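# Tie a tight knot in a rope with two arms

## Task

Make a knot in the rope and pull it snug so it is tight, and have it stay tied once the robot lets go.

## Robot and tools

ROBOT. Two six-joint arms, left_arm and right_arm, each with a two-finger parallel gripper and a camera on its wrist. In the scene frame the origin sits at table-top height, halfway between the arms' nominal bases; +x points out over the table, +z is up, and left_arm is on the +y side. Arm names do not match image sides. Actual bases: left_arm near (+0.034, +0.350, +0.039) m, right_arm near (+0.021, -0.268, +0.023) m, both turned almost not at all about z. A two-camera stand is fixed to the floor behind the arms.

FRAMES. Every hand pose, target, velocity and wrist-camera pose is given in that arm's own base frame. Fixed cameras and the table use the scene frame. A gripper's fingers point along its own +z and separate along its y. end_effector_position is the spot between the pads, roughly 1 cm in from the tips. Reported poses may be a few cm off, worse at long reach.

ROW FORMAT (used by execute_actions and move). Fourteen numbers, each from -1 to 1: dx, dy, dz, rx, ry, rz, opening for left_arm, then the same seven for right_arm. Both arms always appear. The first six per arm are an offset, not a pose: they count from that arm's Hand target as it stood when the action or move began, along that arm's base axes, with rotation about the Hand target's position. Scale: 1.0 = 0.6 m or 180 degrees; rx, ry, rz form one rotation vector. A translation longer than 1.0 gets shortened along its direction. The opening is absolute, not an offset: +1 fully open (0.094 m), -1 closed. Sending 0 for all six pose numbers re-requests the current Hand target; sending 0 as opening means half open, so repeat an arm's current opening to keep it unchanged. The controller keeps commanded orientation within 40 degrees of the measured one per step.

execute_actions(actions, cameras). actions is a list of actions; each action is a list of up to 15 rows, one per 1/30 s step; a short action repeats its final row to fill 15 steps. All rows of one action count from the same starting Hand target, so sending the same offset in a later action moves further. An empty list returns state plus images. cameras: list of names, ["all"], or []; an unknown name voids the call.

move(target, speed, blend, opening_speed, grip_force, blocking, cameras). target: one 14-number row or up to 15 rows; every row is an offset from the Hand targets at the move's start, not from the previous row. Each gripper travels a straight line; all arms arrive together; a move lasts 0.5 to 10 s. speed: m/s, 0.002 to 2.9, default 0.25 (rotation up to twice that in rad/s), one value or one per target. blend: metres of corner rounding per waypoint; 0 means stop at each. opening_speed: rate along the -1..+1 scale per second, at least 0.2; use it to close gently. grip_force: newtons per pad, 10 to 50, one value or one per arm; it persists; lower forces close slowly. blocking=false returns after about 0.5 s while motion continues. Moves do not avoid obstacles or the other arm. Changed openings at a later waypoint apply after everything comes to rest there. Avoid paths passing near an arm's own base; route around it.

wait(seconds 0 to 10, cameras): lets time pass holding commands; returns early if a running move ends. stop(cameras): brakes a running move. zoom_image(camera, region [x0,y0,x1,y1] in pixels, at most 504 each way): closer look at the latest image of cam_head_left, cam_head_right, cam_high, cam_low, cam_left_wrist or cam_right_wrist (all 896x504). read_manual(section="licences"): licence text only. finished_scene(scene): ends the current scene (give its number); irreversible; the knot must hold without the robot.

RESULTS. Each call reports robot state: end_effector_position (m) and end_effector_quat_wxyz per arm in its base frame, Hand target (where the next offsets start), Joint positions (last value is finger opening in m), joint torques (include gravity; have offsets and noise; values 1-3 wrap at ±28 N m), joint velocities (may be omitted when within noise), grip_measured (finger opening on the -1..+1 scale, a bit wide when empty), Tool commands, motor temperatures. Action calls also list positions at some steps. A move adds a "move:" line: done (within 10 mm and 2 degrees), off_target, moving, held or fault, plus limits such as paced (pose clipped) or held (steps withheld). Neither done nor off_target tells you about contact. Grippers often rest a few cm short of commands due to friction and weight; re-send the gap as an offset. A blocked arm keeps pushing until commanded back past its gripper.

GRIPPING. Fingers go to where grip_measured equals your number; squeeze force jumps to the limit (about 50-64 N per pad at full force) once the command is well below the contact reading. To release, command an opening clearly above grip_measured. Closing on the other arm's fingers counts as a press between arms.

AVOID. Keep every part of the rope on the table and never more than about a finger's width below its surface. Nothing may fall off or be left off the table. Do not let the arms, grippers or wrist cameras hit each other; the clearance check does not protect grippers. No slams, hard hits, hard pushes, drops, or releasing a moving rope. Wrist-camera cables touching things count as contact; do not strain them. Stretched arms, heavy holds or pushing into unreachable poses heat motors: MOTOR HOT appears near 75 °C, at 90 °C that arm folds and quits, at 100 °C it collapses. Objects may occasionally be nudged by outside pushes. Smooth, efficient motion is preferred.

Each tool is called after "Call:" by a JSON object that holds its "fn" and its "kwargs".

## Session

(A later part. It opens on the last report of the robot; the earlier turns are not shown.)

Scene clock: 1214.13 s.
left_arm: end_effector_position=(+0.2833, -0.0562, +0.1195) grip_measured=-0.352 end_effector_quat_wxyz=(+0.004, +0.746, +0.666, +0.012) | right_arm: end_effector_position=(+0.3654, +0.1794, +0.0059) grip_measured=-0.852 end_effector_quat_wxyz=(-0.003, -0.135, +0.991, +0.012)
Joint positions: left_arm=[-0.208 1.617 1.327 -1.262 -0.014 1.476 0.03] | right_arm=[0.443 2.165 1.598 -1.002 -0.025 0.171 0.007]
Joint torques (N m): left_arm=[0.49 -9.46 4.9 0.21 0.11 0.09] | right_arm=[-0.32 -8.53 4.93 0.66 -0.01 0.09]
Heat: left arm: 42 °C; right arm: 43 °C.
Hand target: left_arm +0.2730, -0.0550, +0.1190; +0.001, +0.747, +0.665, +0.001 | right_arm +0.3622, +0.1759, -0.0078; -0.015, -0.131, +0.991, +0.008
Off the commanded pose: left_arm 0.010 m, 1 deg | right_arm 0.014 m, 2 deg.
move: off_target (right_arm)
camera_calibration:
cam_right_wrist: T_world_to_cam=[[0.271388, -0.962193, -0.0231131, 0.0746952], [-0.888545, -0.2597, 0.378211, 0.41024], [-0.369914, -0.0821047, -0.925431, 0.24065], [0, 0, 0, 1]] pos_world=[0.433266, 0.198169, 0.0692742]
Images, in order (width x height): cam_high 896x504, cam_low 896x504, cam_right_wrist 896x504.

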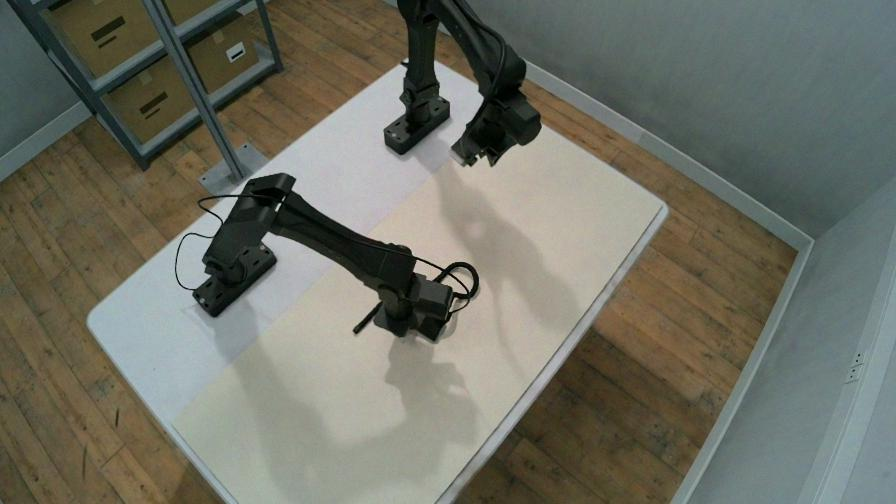

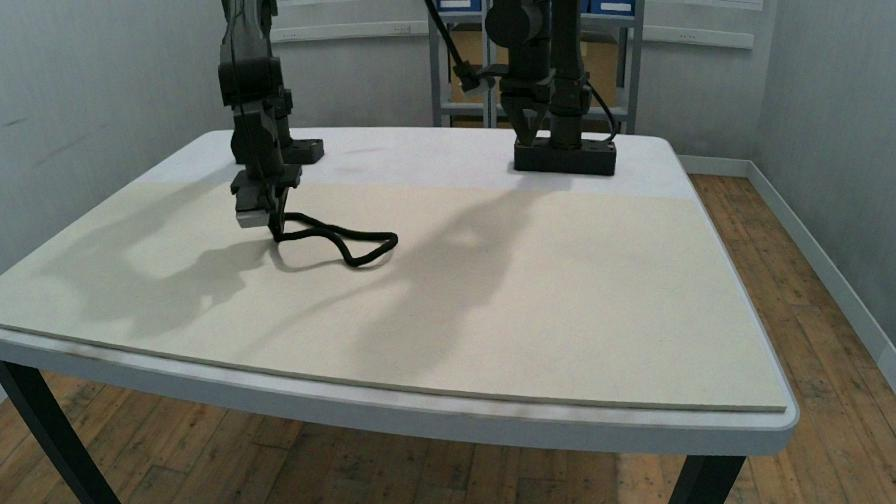

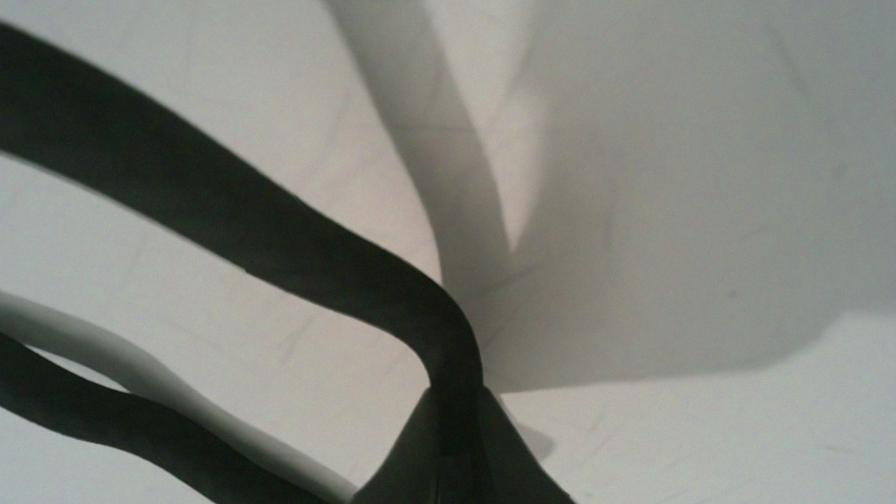

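Call:
{"fn": "move", "kwargs": {"target": [[0,0,0,0,0,0,-0.35,0,0,0.08,0,0,0,-1],[0,0,0,0,0,0,-0.35,-0.12,-0.018,0.08,0,0,0,-1],[0,0,0,0,0,0,-0.35,-0.178,0.015,0.072,0,0,-0.25,-1],[0,0,0,0,0,0,-0.35,-0.167,0.1,0.05,0,0,-0.49,-1]], "speed": 0.15, "blend": [0.02,0.02,0.02,0], "cameras": ["cam_high","cam_right_wrist","cam_low","cam_left_wrist"]}}

Scene clock: 1236.10 s.
left_arm: end_effector_position=(+0.2833, -0.0562, +0.1195) grip_measured=-0.352 end_effector_quat_wxyz=(+0.004, +0.746, +0.666, +0.012) | right_arm: end_effector_position=(+0.2555, +0.2299, +0.0232) grip_measured=-0.852 end_effector_quat_wxyz=(-0.012, +0.596, +0.803, +0.015)
Joint positions: left_arm=[-0.208 1.617 1.327 -1.262 -0.014 1.476 0.03] | right_arm=[0.714 1.896 1.27 -0.921 -0.03 1.992 0.007]
Joint torques (N m): left_arm=[0.49 -9.44 4.89 0.21 0.12 0.09] | right_arm=[0.55 -6.32 8.5 0.56 0.08 0.13]
Motor temperatures (°C): left_arm=[29 41 33 31 31 31 30] | right_arm=[30 42 43 31 30 31 31]
Heat: left arm: 41 °C; right arm: 43 °C.
Hand target: left_arm +0.2730, -0.0550, +0.1190; +0.001, +0.747, +0.665, +0.001 | right_arm +0.2620, +0.2358, +0.0221; -0.005, +0.596, +0.803, +0.016
Off the commanded pose: left_arm 0.010 m, 1 deg | right_arm 0.009 m, 1 deg.
move: done
camera_calibration:
cam_left_wrist: T_world_to_cam=[[-0.991914, 0.126814, -0.00501436, 0.290769], [0.112266, 0.89518, 0.431333, 0.0040629], [0.0591879, 0.427282, -0.902179, 0.207765], [0, 0, 0, 1]] pos_world=[0.275664, -0.129285, 0.187147]
cam_right_wrist: T_world_to_cam=[[-0.95637, -0.292075, -0.00695606, 0.312672], [-0.269168, 0.871607, 0.409695, -0.0999078], [-0.113599, 0.393692, -0.912196, 0.0450162], [0, 0, 0, 1]] pos_world=[0.277252, 0.160682, 0.0841703]
Images, in order (width x height): cam_high 896x504, cam_low 896x504, cam_left_wrist 896x504, cam_right_wrist 896x504.

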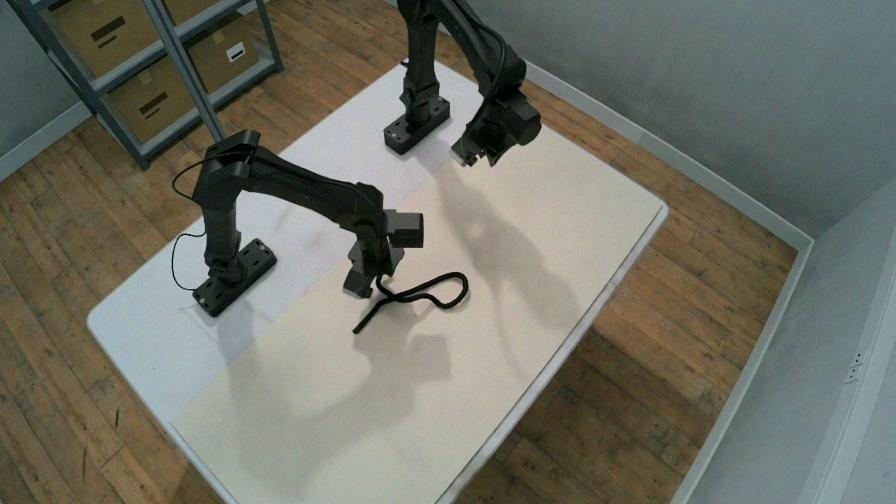

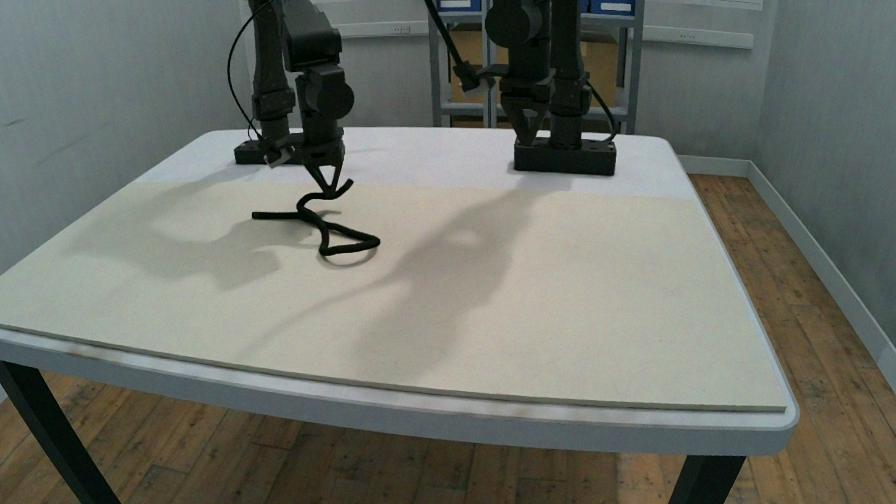

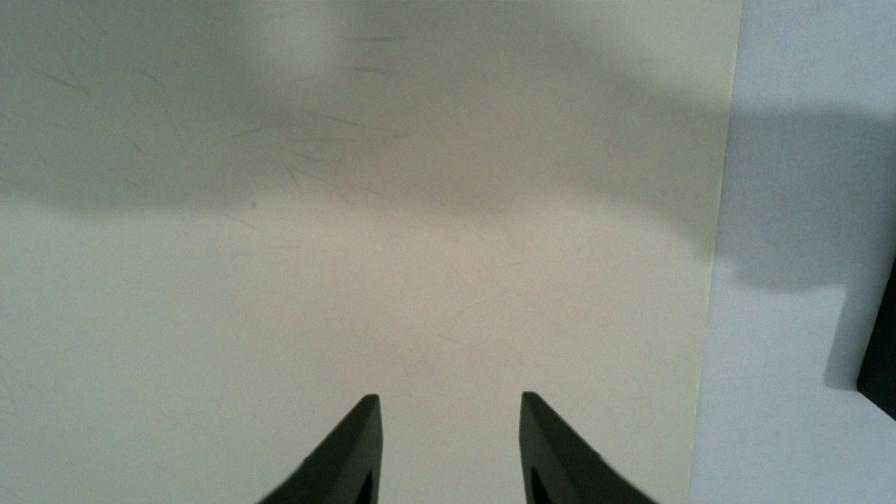

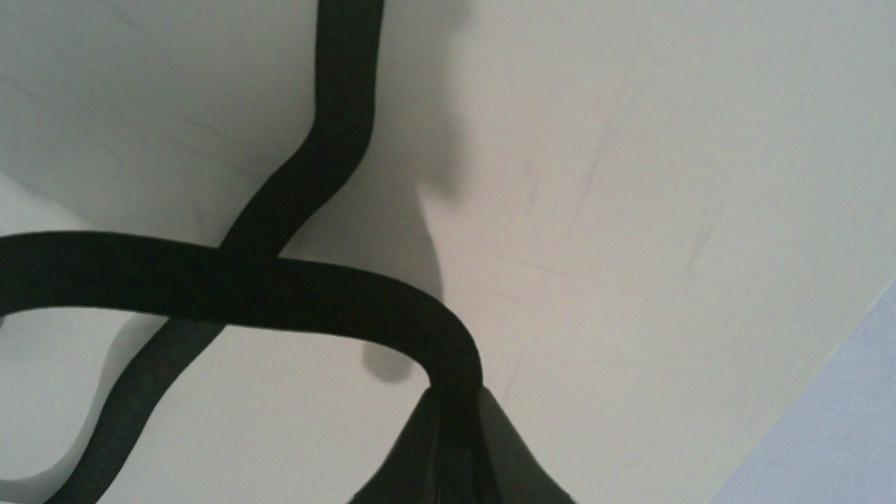

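Call:
{"fn": "move", "kwargs": {"target": [[0,0,0,0,0,0,-0.35,0,0.005,-0.058,0,0,0,-1],[0,0,0,0,0,0,-0.35,0,0.005,-0.058,0,0,0,-0.45],[0,0,0,0,0,0,-0.35,0,0.005,0.08,0,0,0,-0.45]], "speed": 0.12, "opening_speed": 1.5, "cameras": ["cam_right_wrist","cam_low"]}}

Scene clock: 1258.93 s.
left_arm: end_effector_position=(+0.2833, -0.0562, +0.1195) grip_measured=-0.352 end_effector_quat_wxyz=(+0.004, +0.746, +0.666, +0.012) | right_arm: end_effector_position=(+0.2612, +0.2363, +0.0573) grip_measured=-0.453 end_effector_quat_wxyz=(-0.013, +0.598, +0.802, +0.009)
Joint positions: left_arm=[-0.208 1.617 1.327 -1.262 -0.014 1.476 0.03] | right_arm=[0.718 1.897 1.413 -1.075 -0.029 1.999 0.026]
Joint torques (N m): left_arm=[0.49 -9.46 4.92 0.21 0.12 0.09] | right_arm=[0.75 -9.83 8.27 0.18 0.09 0.1]
Heat: left arm: 41 °C; right arm: 45 °C.
Hand target: left_arm +0.2730, -0.0550, +0.1190; +0.001, +0.747, +0.665, +0.001 | right_arm +0.2621, +0.2388, +0.0703; -0.005, +0.596, +0.803, +0.016
Off the commanded pose: left_arm 0.010 m, 1 deg | right_arm 0.013 m, 1 deg.
move: off_target (right_arm); target 2's new opening was sent with right_arm's hand 0.017 m and 2 deg from that target
camera_calibration:
cam_right_wrist: T_world_to_cam=[[-0.957376, -0.28883, 0.00295792, 0.319213], [-0.262984, 0.875849, 0.404633, -0.120289], [-0.119461, 0.386608, -0.914474, 0.0775678], [0, 0, 0, 1]] pos_world=[0.283239, 0.167565, 0.118662]
Images, in order (width x height): cam_low 896x504, cam_right_wrist 896x504.

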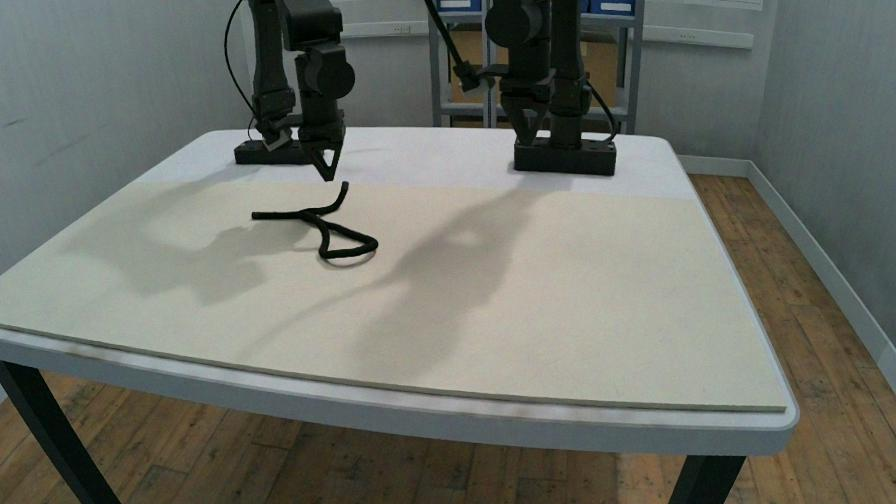

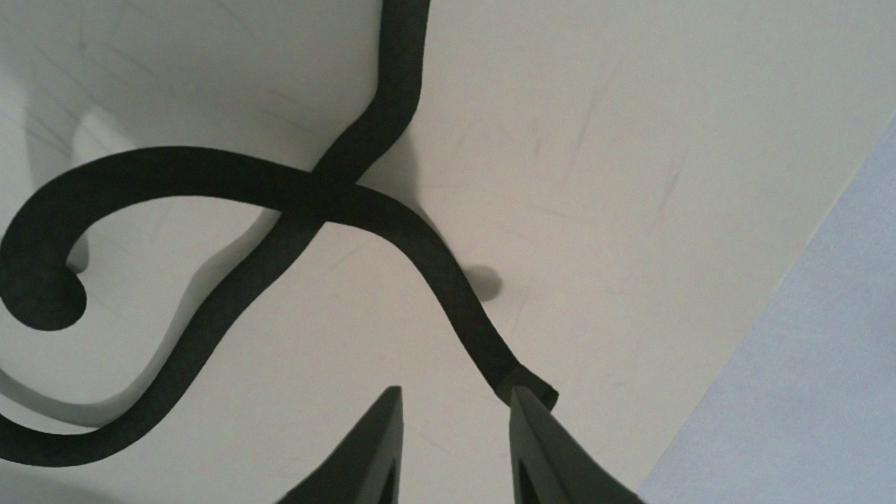

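Call:
{"fn": "move", "kwargs": {"target": [[0,0,0,0,0,0,-0.35,0,-0.007,-0.05,0,0,0.17,-0.4],[0,0,0,0,0,0,-0.35,0,-0.007,-0.147,0,0,0.17,-0.4]], "speed": 0.12, "blend": [0.01,0], "cameras": ["cam_right_wrist"]}}

Scene clock: 1282.53 s.
left_arm: end_effector_position=(+0.2833, -0.0562, +0.1195) grip_measured=-0.352 end_effector_quat_wxyz=(+0.004, +0.746, +0.666, +0.012) | right_arm: end_effector_position=(+0.2600, +0.2360, -0.0057) grip_measured=-0.403 end_effector_quat_wxyz=(-0.010, +0.362, +0.932, +0.015)
Joint positions: left_arm=[-0.208 1.617 1.327 -1.262 -0.014 1.476 0.03] | right_arm=[0.718 1.973 1.251 -0.832 -0.032 1.46 0.028]
Joint torques (N m): left_arm=[0.5 -9.44 4.9 0.22 0.12 0.09] | right_arm=[-0.44 -6.89 4.55 0.99 0 -0.01]
Heat: left arm: 41 °C; right arm: 44 °C.
Hand target: left_arm +0.2730, -0.0550, +0.1190; +0.001, +0.747, +0.665, +0.001 | right_arm +0.2620, +0.2346, -0.0180; -0.009, +0.363, +0.932, +0.014
Off the commanded pose: left_arm 0.010 m, 1 deg | right_arm 0.012 m, 0 deg.
move: off_target (right_arm)
camera_calibration:
cam_right_wrist: T_world_to_cam=[[-0.673434, -0.739008, -0.0187957, 0.350381], [-0.681489, 0.610765, 0.403162, 0.076589], [-0.28646, 0.284312, -0.914936, 0.0874783], [0, 0, 0, 1]] pos_world=[0.313212, 0.187285, 0.0557449]
Images, in order (width x height): cam_right_wrist 896x504.

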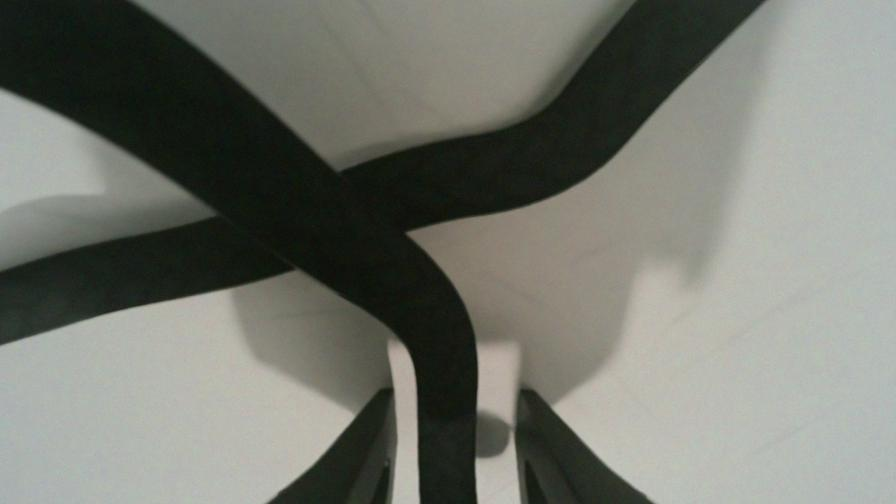

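Call:
{"fn": "move", "kwargs": {"target": [[0,0,0,0,0,0,-0.35,0,0,0,0,0,0,-1],[0,0,0,0,0,0,-0.35,0.01,0.015,0.02,0,0,-0.17,-1]], "speed": 0.12, "cameras": ["cam_right_wrist","cam_low","cam_high"]}}

Call:
{"fn": "zoom_image", "kwargs": {"camera": "cam_low", "region": [220, 140, 420, 290]}}

Scene clock: 1291.30 s.
left_arm: end_effector_position=(+0.2833, -0.0562, +0.1195) grip_measured=-0.352 end_effector_quat_wxyz=(+0.004, +0.746, +0.666, +0.012) | right_arm: end_effector_position=(+0.2640, +0.2392, -0.0038) grip_measured=-0.766 end_effector_quat_wxyz=(-0.011, +0.596, +0.802, +0.020)
Joint positions: left_arm=[-0.208 1.617 1.327 -1.262 -0.014 1.476 0.03] | right_arm=[0.718 1.973 1.259 -0.823 -0.031 1.997 0.011]
Joint torques (N m): left_arm=[0.49 -9.43 4.89 0.21 0.11 0.09] | right_arm=[0.68 -6.71 8.21 0.49 0.11 0.11]
Heat: left arm: 41 °C; right arm: 43 °C.
Hand target: left_arm +0.2730, -0.0550, +0.1190; +0.001, +0.747, +0.665, +0.001 | right_arm +0.2680, +0.2436, -0.0060; -0.005, +0.596, +0.803, +0.016
Off the commanded pose: left_arm 0.010 m, 1 deg | right_arm 0.006 m, 1 deg.
move: done
camera_calibration:
cam_right_wrist: T_world_to_cam=[[-0.956601, -0.29093, -0.0165375, 0.323051], [-0.271358, 0.868691, 0.414417, -0.0933913], [-0.1062, 0.400919, -0.909937, 0.0139928], [0, 0, 0, 1]] pos_world=[0.285175, 0.169503, 0.056778]
Images, in order (width x height): cam_high 896x504, cam_low 896x504, cam_right_wrist 896x504.

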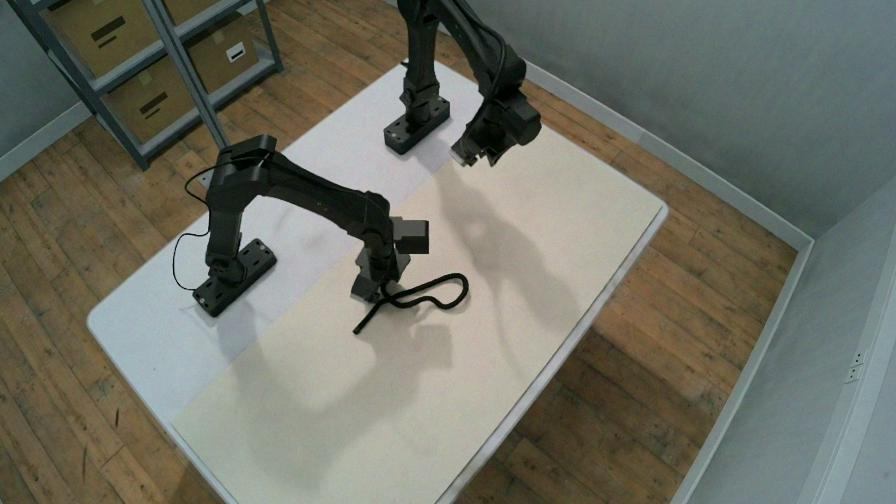

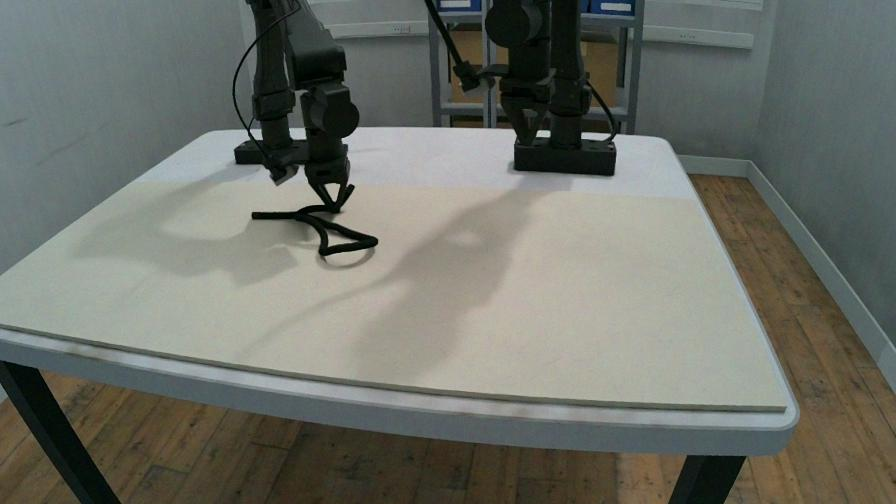

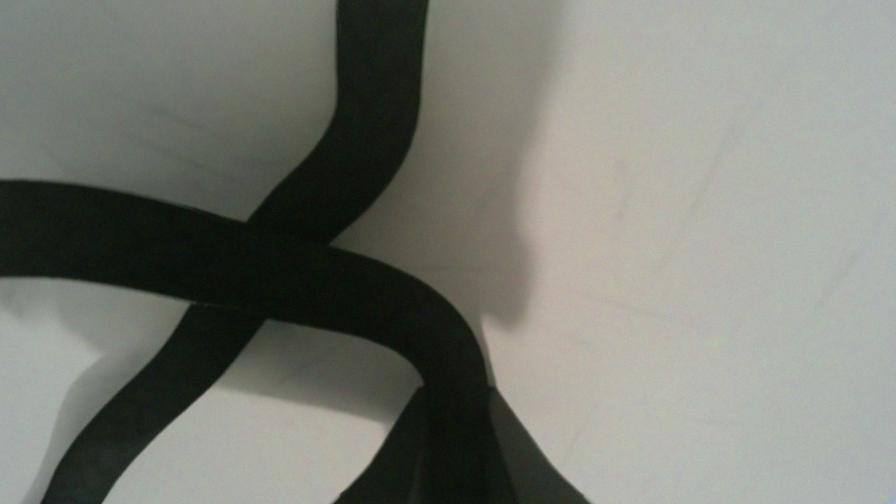

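Scaled by 2.520.

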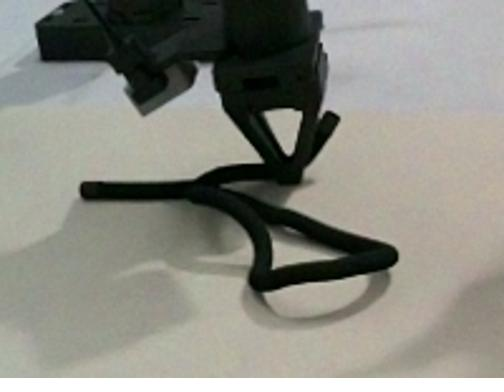

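Call:
{"fn": "move", "kwargs": {"target": [0.178,-0.325,-0.083,0,0,0.867,-0.4,0,0,0,0,0,0,-1], "speed": 0.35, "cameras": ["cam_left_wrist","cam_high"]}}

Scene clock: 1313.70 s.
left_arm: end_effector_position=(+0.3805, -0.2480, +0.0717) grip_measured=-0.398 end_effector_quat_wxyz=(+0.004, -0.494, +0.870, -0.007) | right_arm: end_effector_position=(+0.2640, +0.2392, -0.0038) grip_measured=-0.766 end_effector_quat_wxyz=(-0.011, +0.597, +0.802, +0.020)
Joint positions: left_arm=[-0.58 2.312 2.106 -1.349 0 -1.613 0.028] | right_arm=[0.718 1.973 1.259 -0.823 -0.031 1.998 0.011]
Joint torques (N m): left_arm=[-0.27 -12.03 9.31 0.13 0 -0.06] | right_arm=[0.68 -6.72 8.21 0.49 0.11 0.11]
Heat: left arm: 41 °C; right arm: 45 °C.
Hand target: left_arm +0.3799, -0.2500, +0.0694; -0.001, -0.496, +0.868, +0.001 | right_arm +0.2680, +0.2436, -0.0060; -0.005, +0.596, +0.803, +0.016
Off the commanded pose: left_arm 0.003 m, 1 deg | right_arm 0.006 m, 1 deg.
move: done
camera_calibration:
cam_left_wrist: T_world_to_cam=[[0.850732, -0.524592, 0.0325222, -0.454139], [-0.487864, -0.765118, 0.420218, 0.00302894], [-0.19556, -0.373359, -0.90684, 0.139597], [0, 0, 0, 1]] pos_world=[0.415128, -0.183801, 0.140089]
Images, in order (width x height): cam_high 896x504, cam_left_wrist 896x504.

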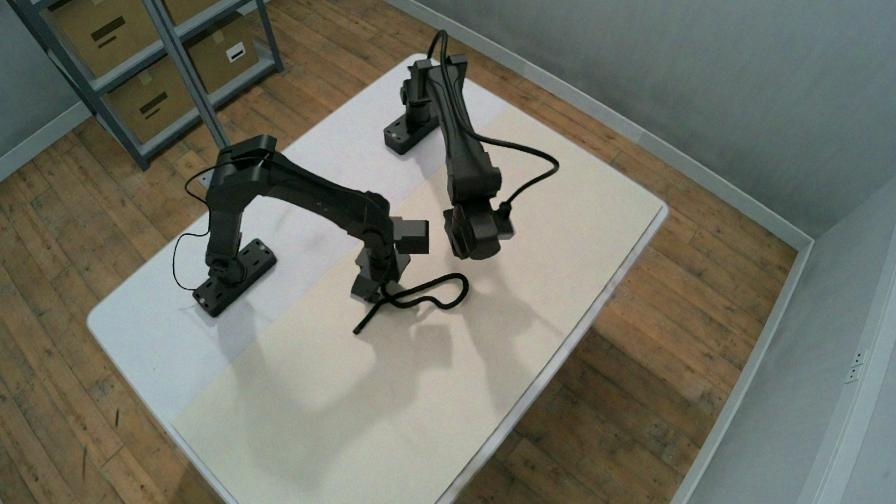

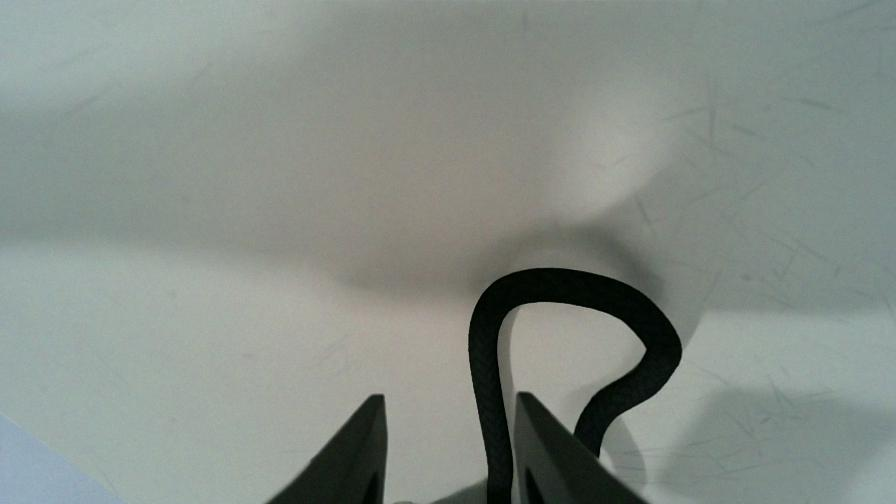

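Call:
{"fn": "move", "kwargs": {"target": [-0.008,-0.062,-0.12,0,0,0,-0.5,0,0,0,0,0,0,-1], "speed": 0.12, "cameras": ["cam_left_wrist"]}}

Scene clock: 1328.33 s.
left_arm: end_effector_position=(+0.3755, -0.2812, +0.0223) grip_measured=-0.498 end_effector_quat_wxyz=(+0.001, -0.489, +0.872, -0.004) | right_arm: end_effector_position=(+0.2640, +0.2392, -0.0038) grip_measured=-0.766 end_effector_quat_wxyz=(-0.011, +0.597, +0.802, +0.020)
Joint positions: left_arm=[-0.644 2.407 2.077 -1.232 0.002 -1.667 0.024] | right_arm=[0.718 1.973 1.259 -0.823 -0.031 1.998 0.011]
Joint torques (N m): left_arm=[0.51 -15.28 6.63 0.31 -0.03 0.02] | right_arm=[0.66 -6.72 8.21 0.49 0.11 0.11]
Heat: left arm: 41 °C; right arm: 45 °C.
Hand target: left_arm +0.3768, -0.2793, +0.0251; +0.003, -0.491, +0.871, -0.005 (not the last commanded pose) | right_arm +0.2680, +0.2436, -0.0060; -0.005, +0.596, +0.803, +0.016
Off the commanded pose: left_arm 0.026 m, 1 deg | right_arm 0.006 m, 1 deg.
move: held (left_arm; a check stopped the path); limits=held
pose unreachable (left arm): on one or more control steps of this call, first in action 0 (counted from 0), this arm could not follow its commanded pose, so it was not sent that pose on those steps. It may still have moved: this result reports where it is.
cause: moving toward the commanded pose would bring a part of the arm too close to another arm (this arm's wrist (the part past joint 4) and the right arm's wrist (the part past joint 4), at the place that arm is still heading or pushing toward).
camera_calibration:
cam_left_wrist: T_world_to_cam=[[0.845345, -0.533649, 0.0247109, -0.466001], [-0.492677, -0.76089, 0.422275, -0.00116509], [-0.206544, -0.369142, -0.906131, 0.0866252], [0, 0, 0, 1]] pos_world=[0.41125, -0.21759, 0.0905011]
Images, in order (width x height): cam_left_wrist 896x504.

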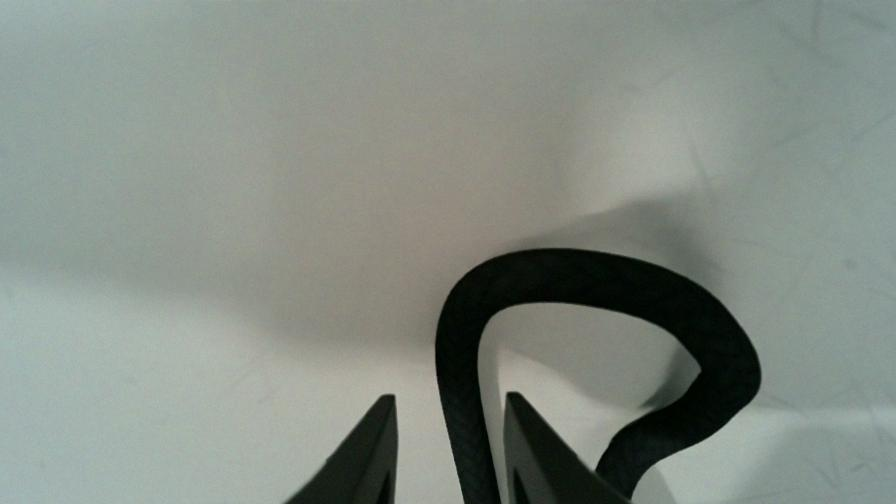

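Call:
{"fn": "move", "kwargs": {"target": [[0.01,0.02,0,0,0,0,-0.5,-0.013,-0.018,0,0,0,0,-1],[0.01,0.02,-0.093,0,0,0,-0.5,-0.013,-0.018,0,0,0,0,-1]], "speed": 0.12, "cameras": ["cam_left_wrist","cam_low"]}}

Scene clock: 1338.00 s.
left_arm: end_effector_position=(+0.3861, -0.2722, -0.0135) grip_measured=-0.498 end_effector_quat_wxyz=(+0.006, -0.490, +0.871, -0.020) | right_arm: end_effector_position=(+0.2637, +0.2390, -0.0049) grip_measured=-0.766 end_effector_quat_wxyz=(-0.011, +0.597, +0.802, +0.020)
Joint positions: left_arm=[-0.614 2.412 1.942 -1.059 0.007 -1.638 0.024] | right_arm=[0.718 1.973 1.255 -0.817 -0.031 1.998 0.011]
Joint torques (N m): left_arm=[0.25 -12.63 4.86 0.59 -0.08 0.02] | right_arm=[0.02 -9.73 3.95 0.64 0.11 0.02]
Heat: left arm: 42 °C; right arm: 45 °C.
Hand target: left_arm +0.3828, -0.2674, -0.0307; +0.002, -0.491, +0.871, -0.005 | right_arm +0.2603, +0.2329, -0.0060; -0.005, +0.596, +0.803, +0.016
Off the commanded pose: left_arm 0.018 m, 2 deg | right_arm 0.007 m, 1 deg.
move: off_target (left_arm)
camera_calibration:
cam_left_wrist: T_world_to_cam=[[0.845536, -0.530957, 0.0561513, -0.46819], [-0.50094, -0.752523, 0.427515, 0.0314848], [-0.184737, -0.389608, -0.902263, 0.0458002], [0, 0, 0, 1]] pos_world=[0.420105, -0.207052, 0.0541531]
Images, in order (width x height): cam_low 896x504, cam_left_wrist 896x504.

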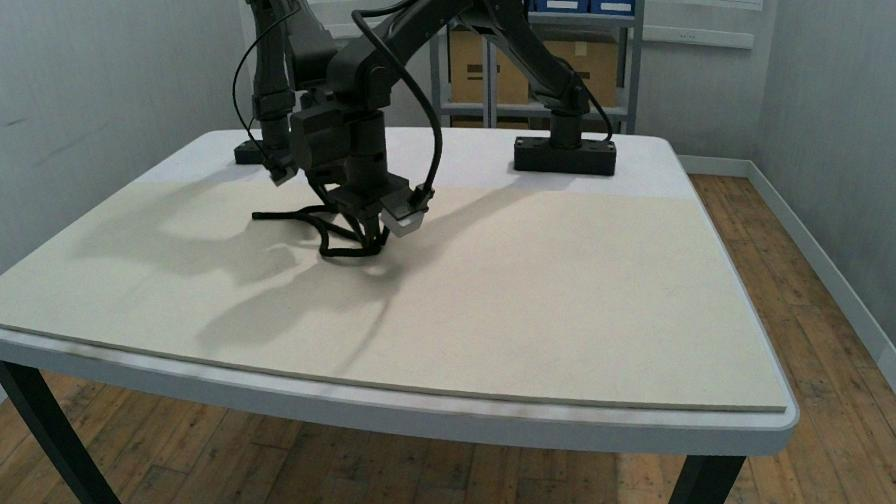

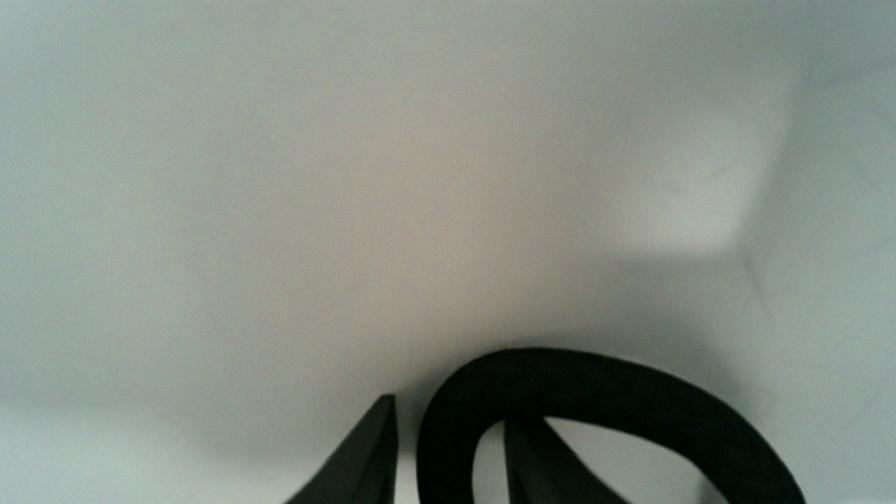

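Call:
{"fn": "move", "kwargs": {"target": [[0,0,-0.005,0,0,0,-1,0,0,0,0,0,0,-1],[0,0.01,0.16,0,0,0,-1,0,0,0,0,0,0,-1]], "speed": 0.12, "cameras": ["cam_right_wrist","cam_low","cam_head_left","cam_high"]}}

Call:
{"fn": "zoom_image", "kwargs": {"camera": "cam_low", "region": [220, 120, 470, 300]}}

Scene clock: 1348.67 s.
left_arm: end_effector_position=(+0.3786, -0.2633, +0.0492) grip_measured=-0.812 end_effector_quat_wxyz=(-0.005, -0.489, +0.873, +0.003) | right_arm: end_effector_position=(+0.2637, +0.2390, -0.0049) grip_measured=-0.766 end_effector_quat_wxyz=(-0.011, +0.597, +0.802, +0.020)
Joint positions: left_arm=[-0.607 2.385 2.143 -1.341 0.007 -1.628 0.009] | right_arm=[0.718 1.973 1.255 -0.817 -0.031 1.998 0.011]
Joint torques (N m): left_arm=[0.58 -16.31 8.95 0.05 -0.08 0.02] | right_arm=[0.03 -9.73 3.95 0.64 0.11 0.02]
Heat: left arm: 42 °C; right arm: 44 °C.
Hand target: left_arm +0.3827, -0.2613, +0.0653; +0.002, -0.491, +0.871, -0.005 | right_arm +0.2603, +0.2329, -0.0060; -0.005, +0.596, +0.803, +0.016
Off the commanded pose: left_arm 0.017 m, 1 deg | right_arm 0.007 m, 1 deg.
move: off_target (left_arm)
camera_calibration:
cam_right_wrist: T_world_to_cam=[[-0.956815, -0.290188, -0.0172034, 0.322637], [-0.270909, 0.868658, 0.414779, -0.0929419], [-0.10542, 0.401528, -0.909759, 0.0128361], [0, 0, 0, 1]] pos_world=[0.284878, 0.169206, 0.0557786]
Images, in order (width x height): cam_head_left 896x504, cam_high 896x504, cam_low 896x504, cam_right_wrist 896x504.

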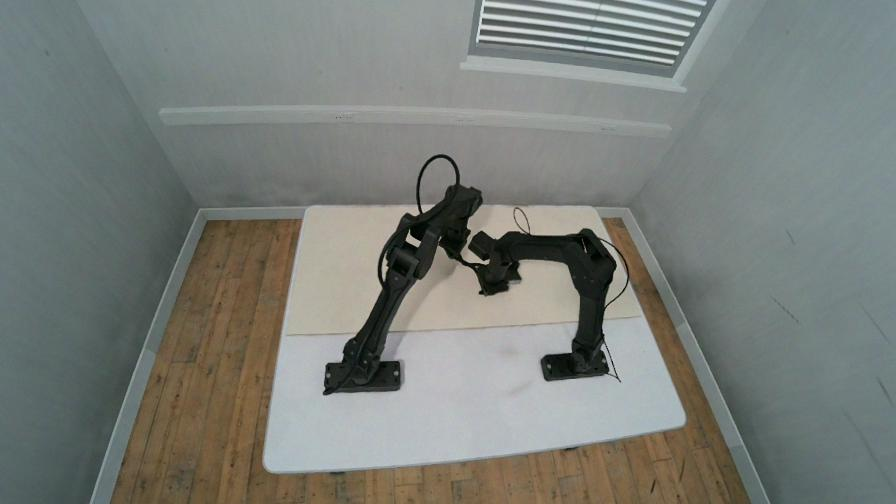

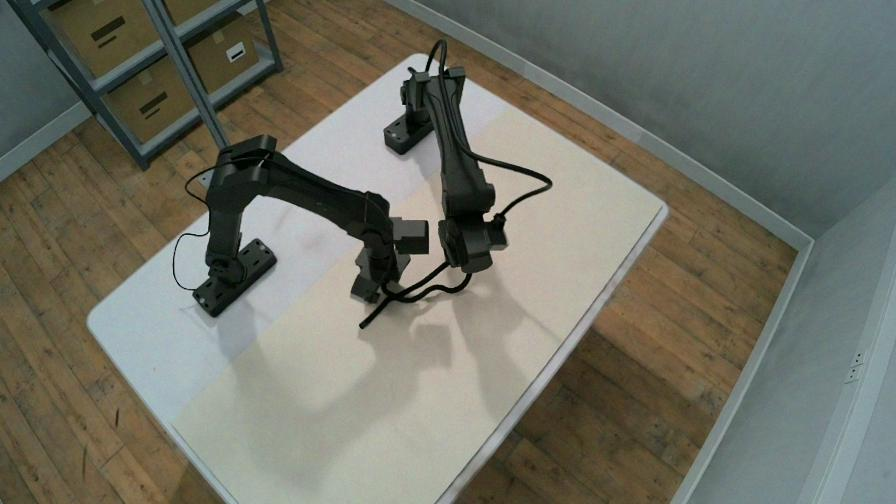

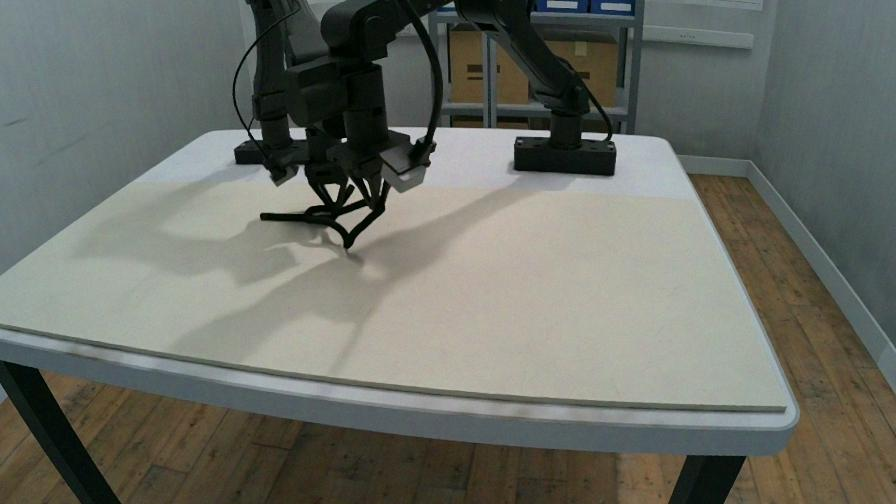

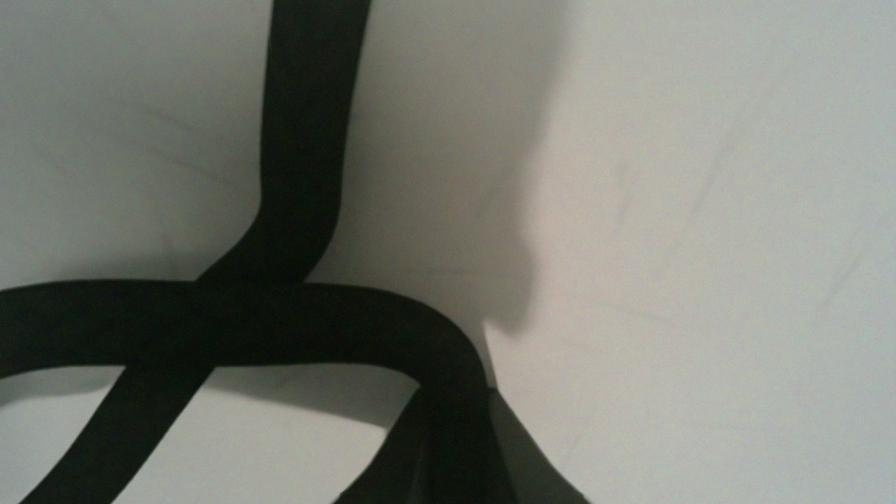

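Scaled by 2.016.

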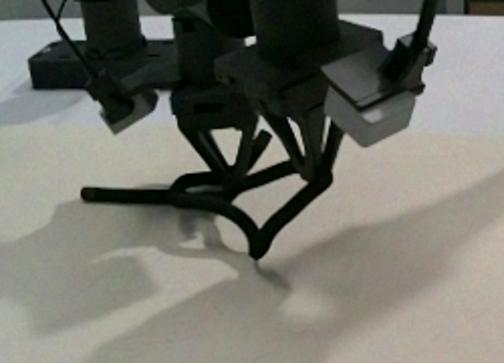

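Call:
{"fn": "move", "kwargs": {"target": [-0.213,0.01,0.015,0,0,0.03,-1,0.053,-0.035,-0.008,0,0,-0.035,-1], "speed": 0.1, "cameras": ["cam_right_wrist","cam_low","cam_head_right","cam_high"]}}

Call:
{"fn": "zoom_image", "kwargs": {"camera": "cam_low", "region": [220, 120, 470, 300]}}

Scene clock: 1381.80 s.
left_arm: end_effector_position=(+0.3334, -0.2577, +0.0624) grip_measured=-0.812 end_effector_quat_wxyz=(-0.010, -0.495, +0.869, +0.012) | right_arm: end_effector_position=(+0.2715, +0.2310, -0.0048) grip_measured=-0.766 end_effector_quat_wxyz=(-0.014, +0.610, +0.792, +0.022)
Joint positions: left_arm=[-0.656 2.211 1.901 -1.291 0.009 -1.692 0.009] | right_arm=[0.684 1.973 1.255 -0.816 -0.037 1.998 0.011]
Joint torques (N m): left_arm=[0.62 -13 6.87 0.31 -0.04 0.02] | right_arm=[-0.87 -8.29 5.29 0.63 0.16 0.05]
Heat: left arm: 44 °C; right arm: 45 °C.
Hand target: left_arm +0.3369, -0.2564, +0.0623; -0.008, -0.497, +0.867, +0.010 (not the last commanded pose) | right_arm +0.2745, +0.2236, -0.0081; -0.005, +0.615, +0.788, +0.017 (not the last commanded pose)
Off the commanded pose: left_arm 0.079 m, 5 deg | right_arm 0.029 m, 4 deg.
move: held (left_arm; a check stopped the path), off_target (right_arm; braked when a check withheld steps of left_arm); limits=held
pose unreachable (left arm): on one or more control steps of this call, first in action 0 (counted from 0), this arm could not follow its commanded pose, so it was not sent that pose on those steps. It may still have moved: this result reports where it is.
cause: moving toward the commanded pose would bring a part of the arm too close to another arm (this arm's gripper housing and the right arm's wrist (the part past joint 4), 18 mm apart when this arm was first held).
camera_calibration:
cam_right_wrist: T_world_to_cam=[[-0.966195, -0.257293, -0.0163826, 0.322651], [-0.240122, 0.874941, 0.4205, -0.0936669], [-0.0938577, 0.410218, -0.907145, 0.01171], [0, 0, 0, 1]] pos_world=[0.290351, 0.160165, 0.0552954]
Images, in order (width x height): cam_head_right 896x504, cam_high 896x504, cam_low 896x504, cam_right_wrist 896x504.

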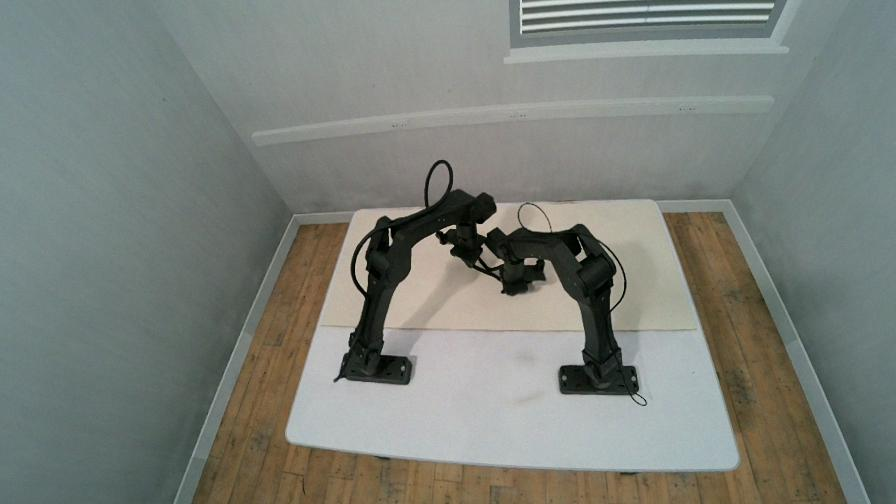

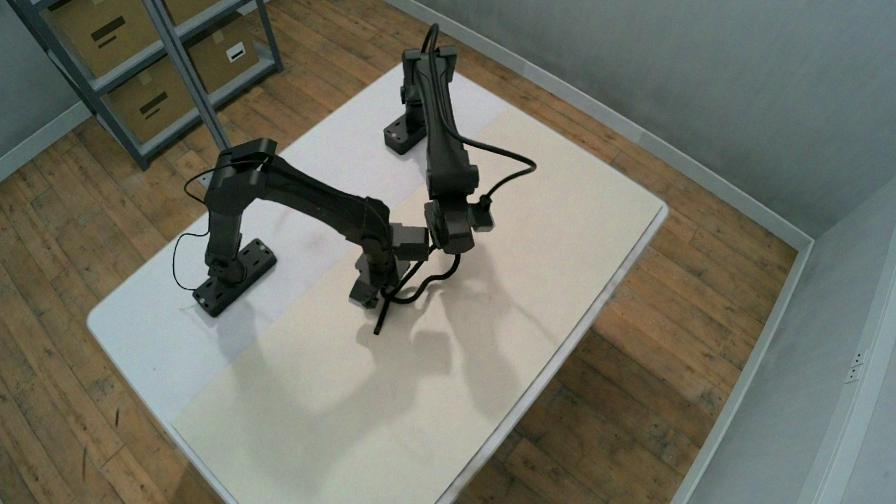

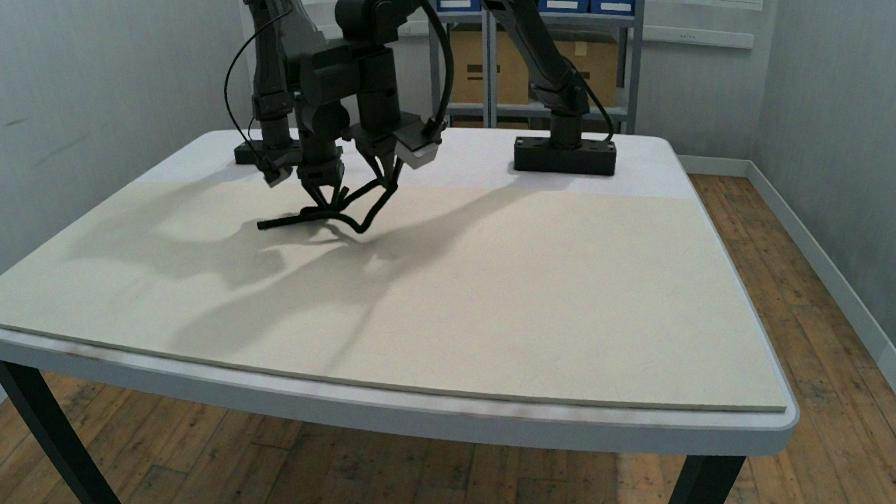

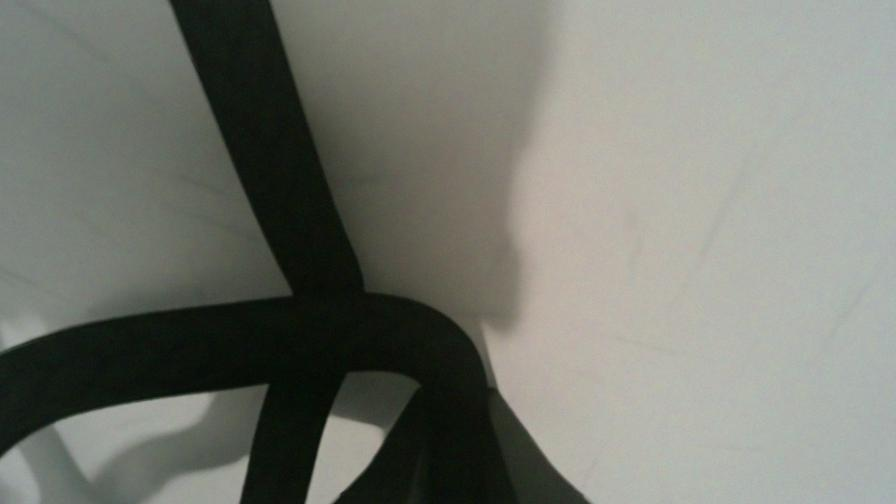

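Scaled by 2.016.

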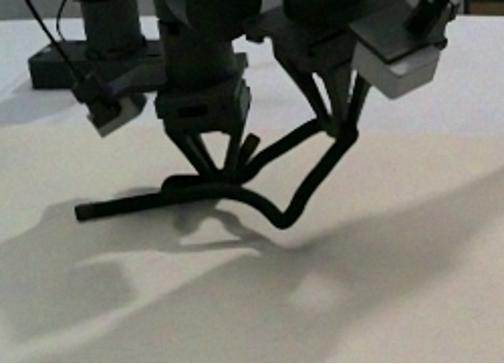

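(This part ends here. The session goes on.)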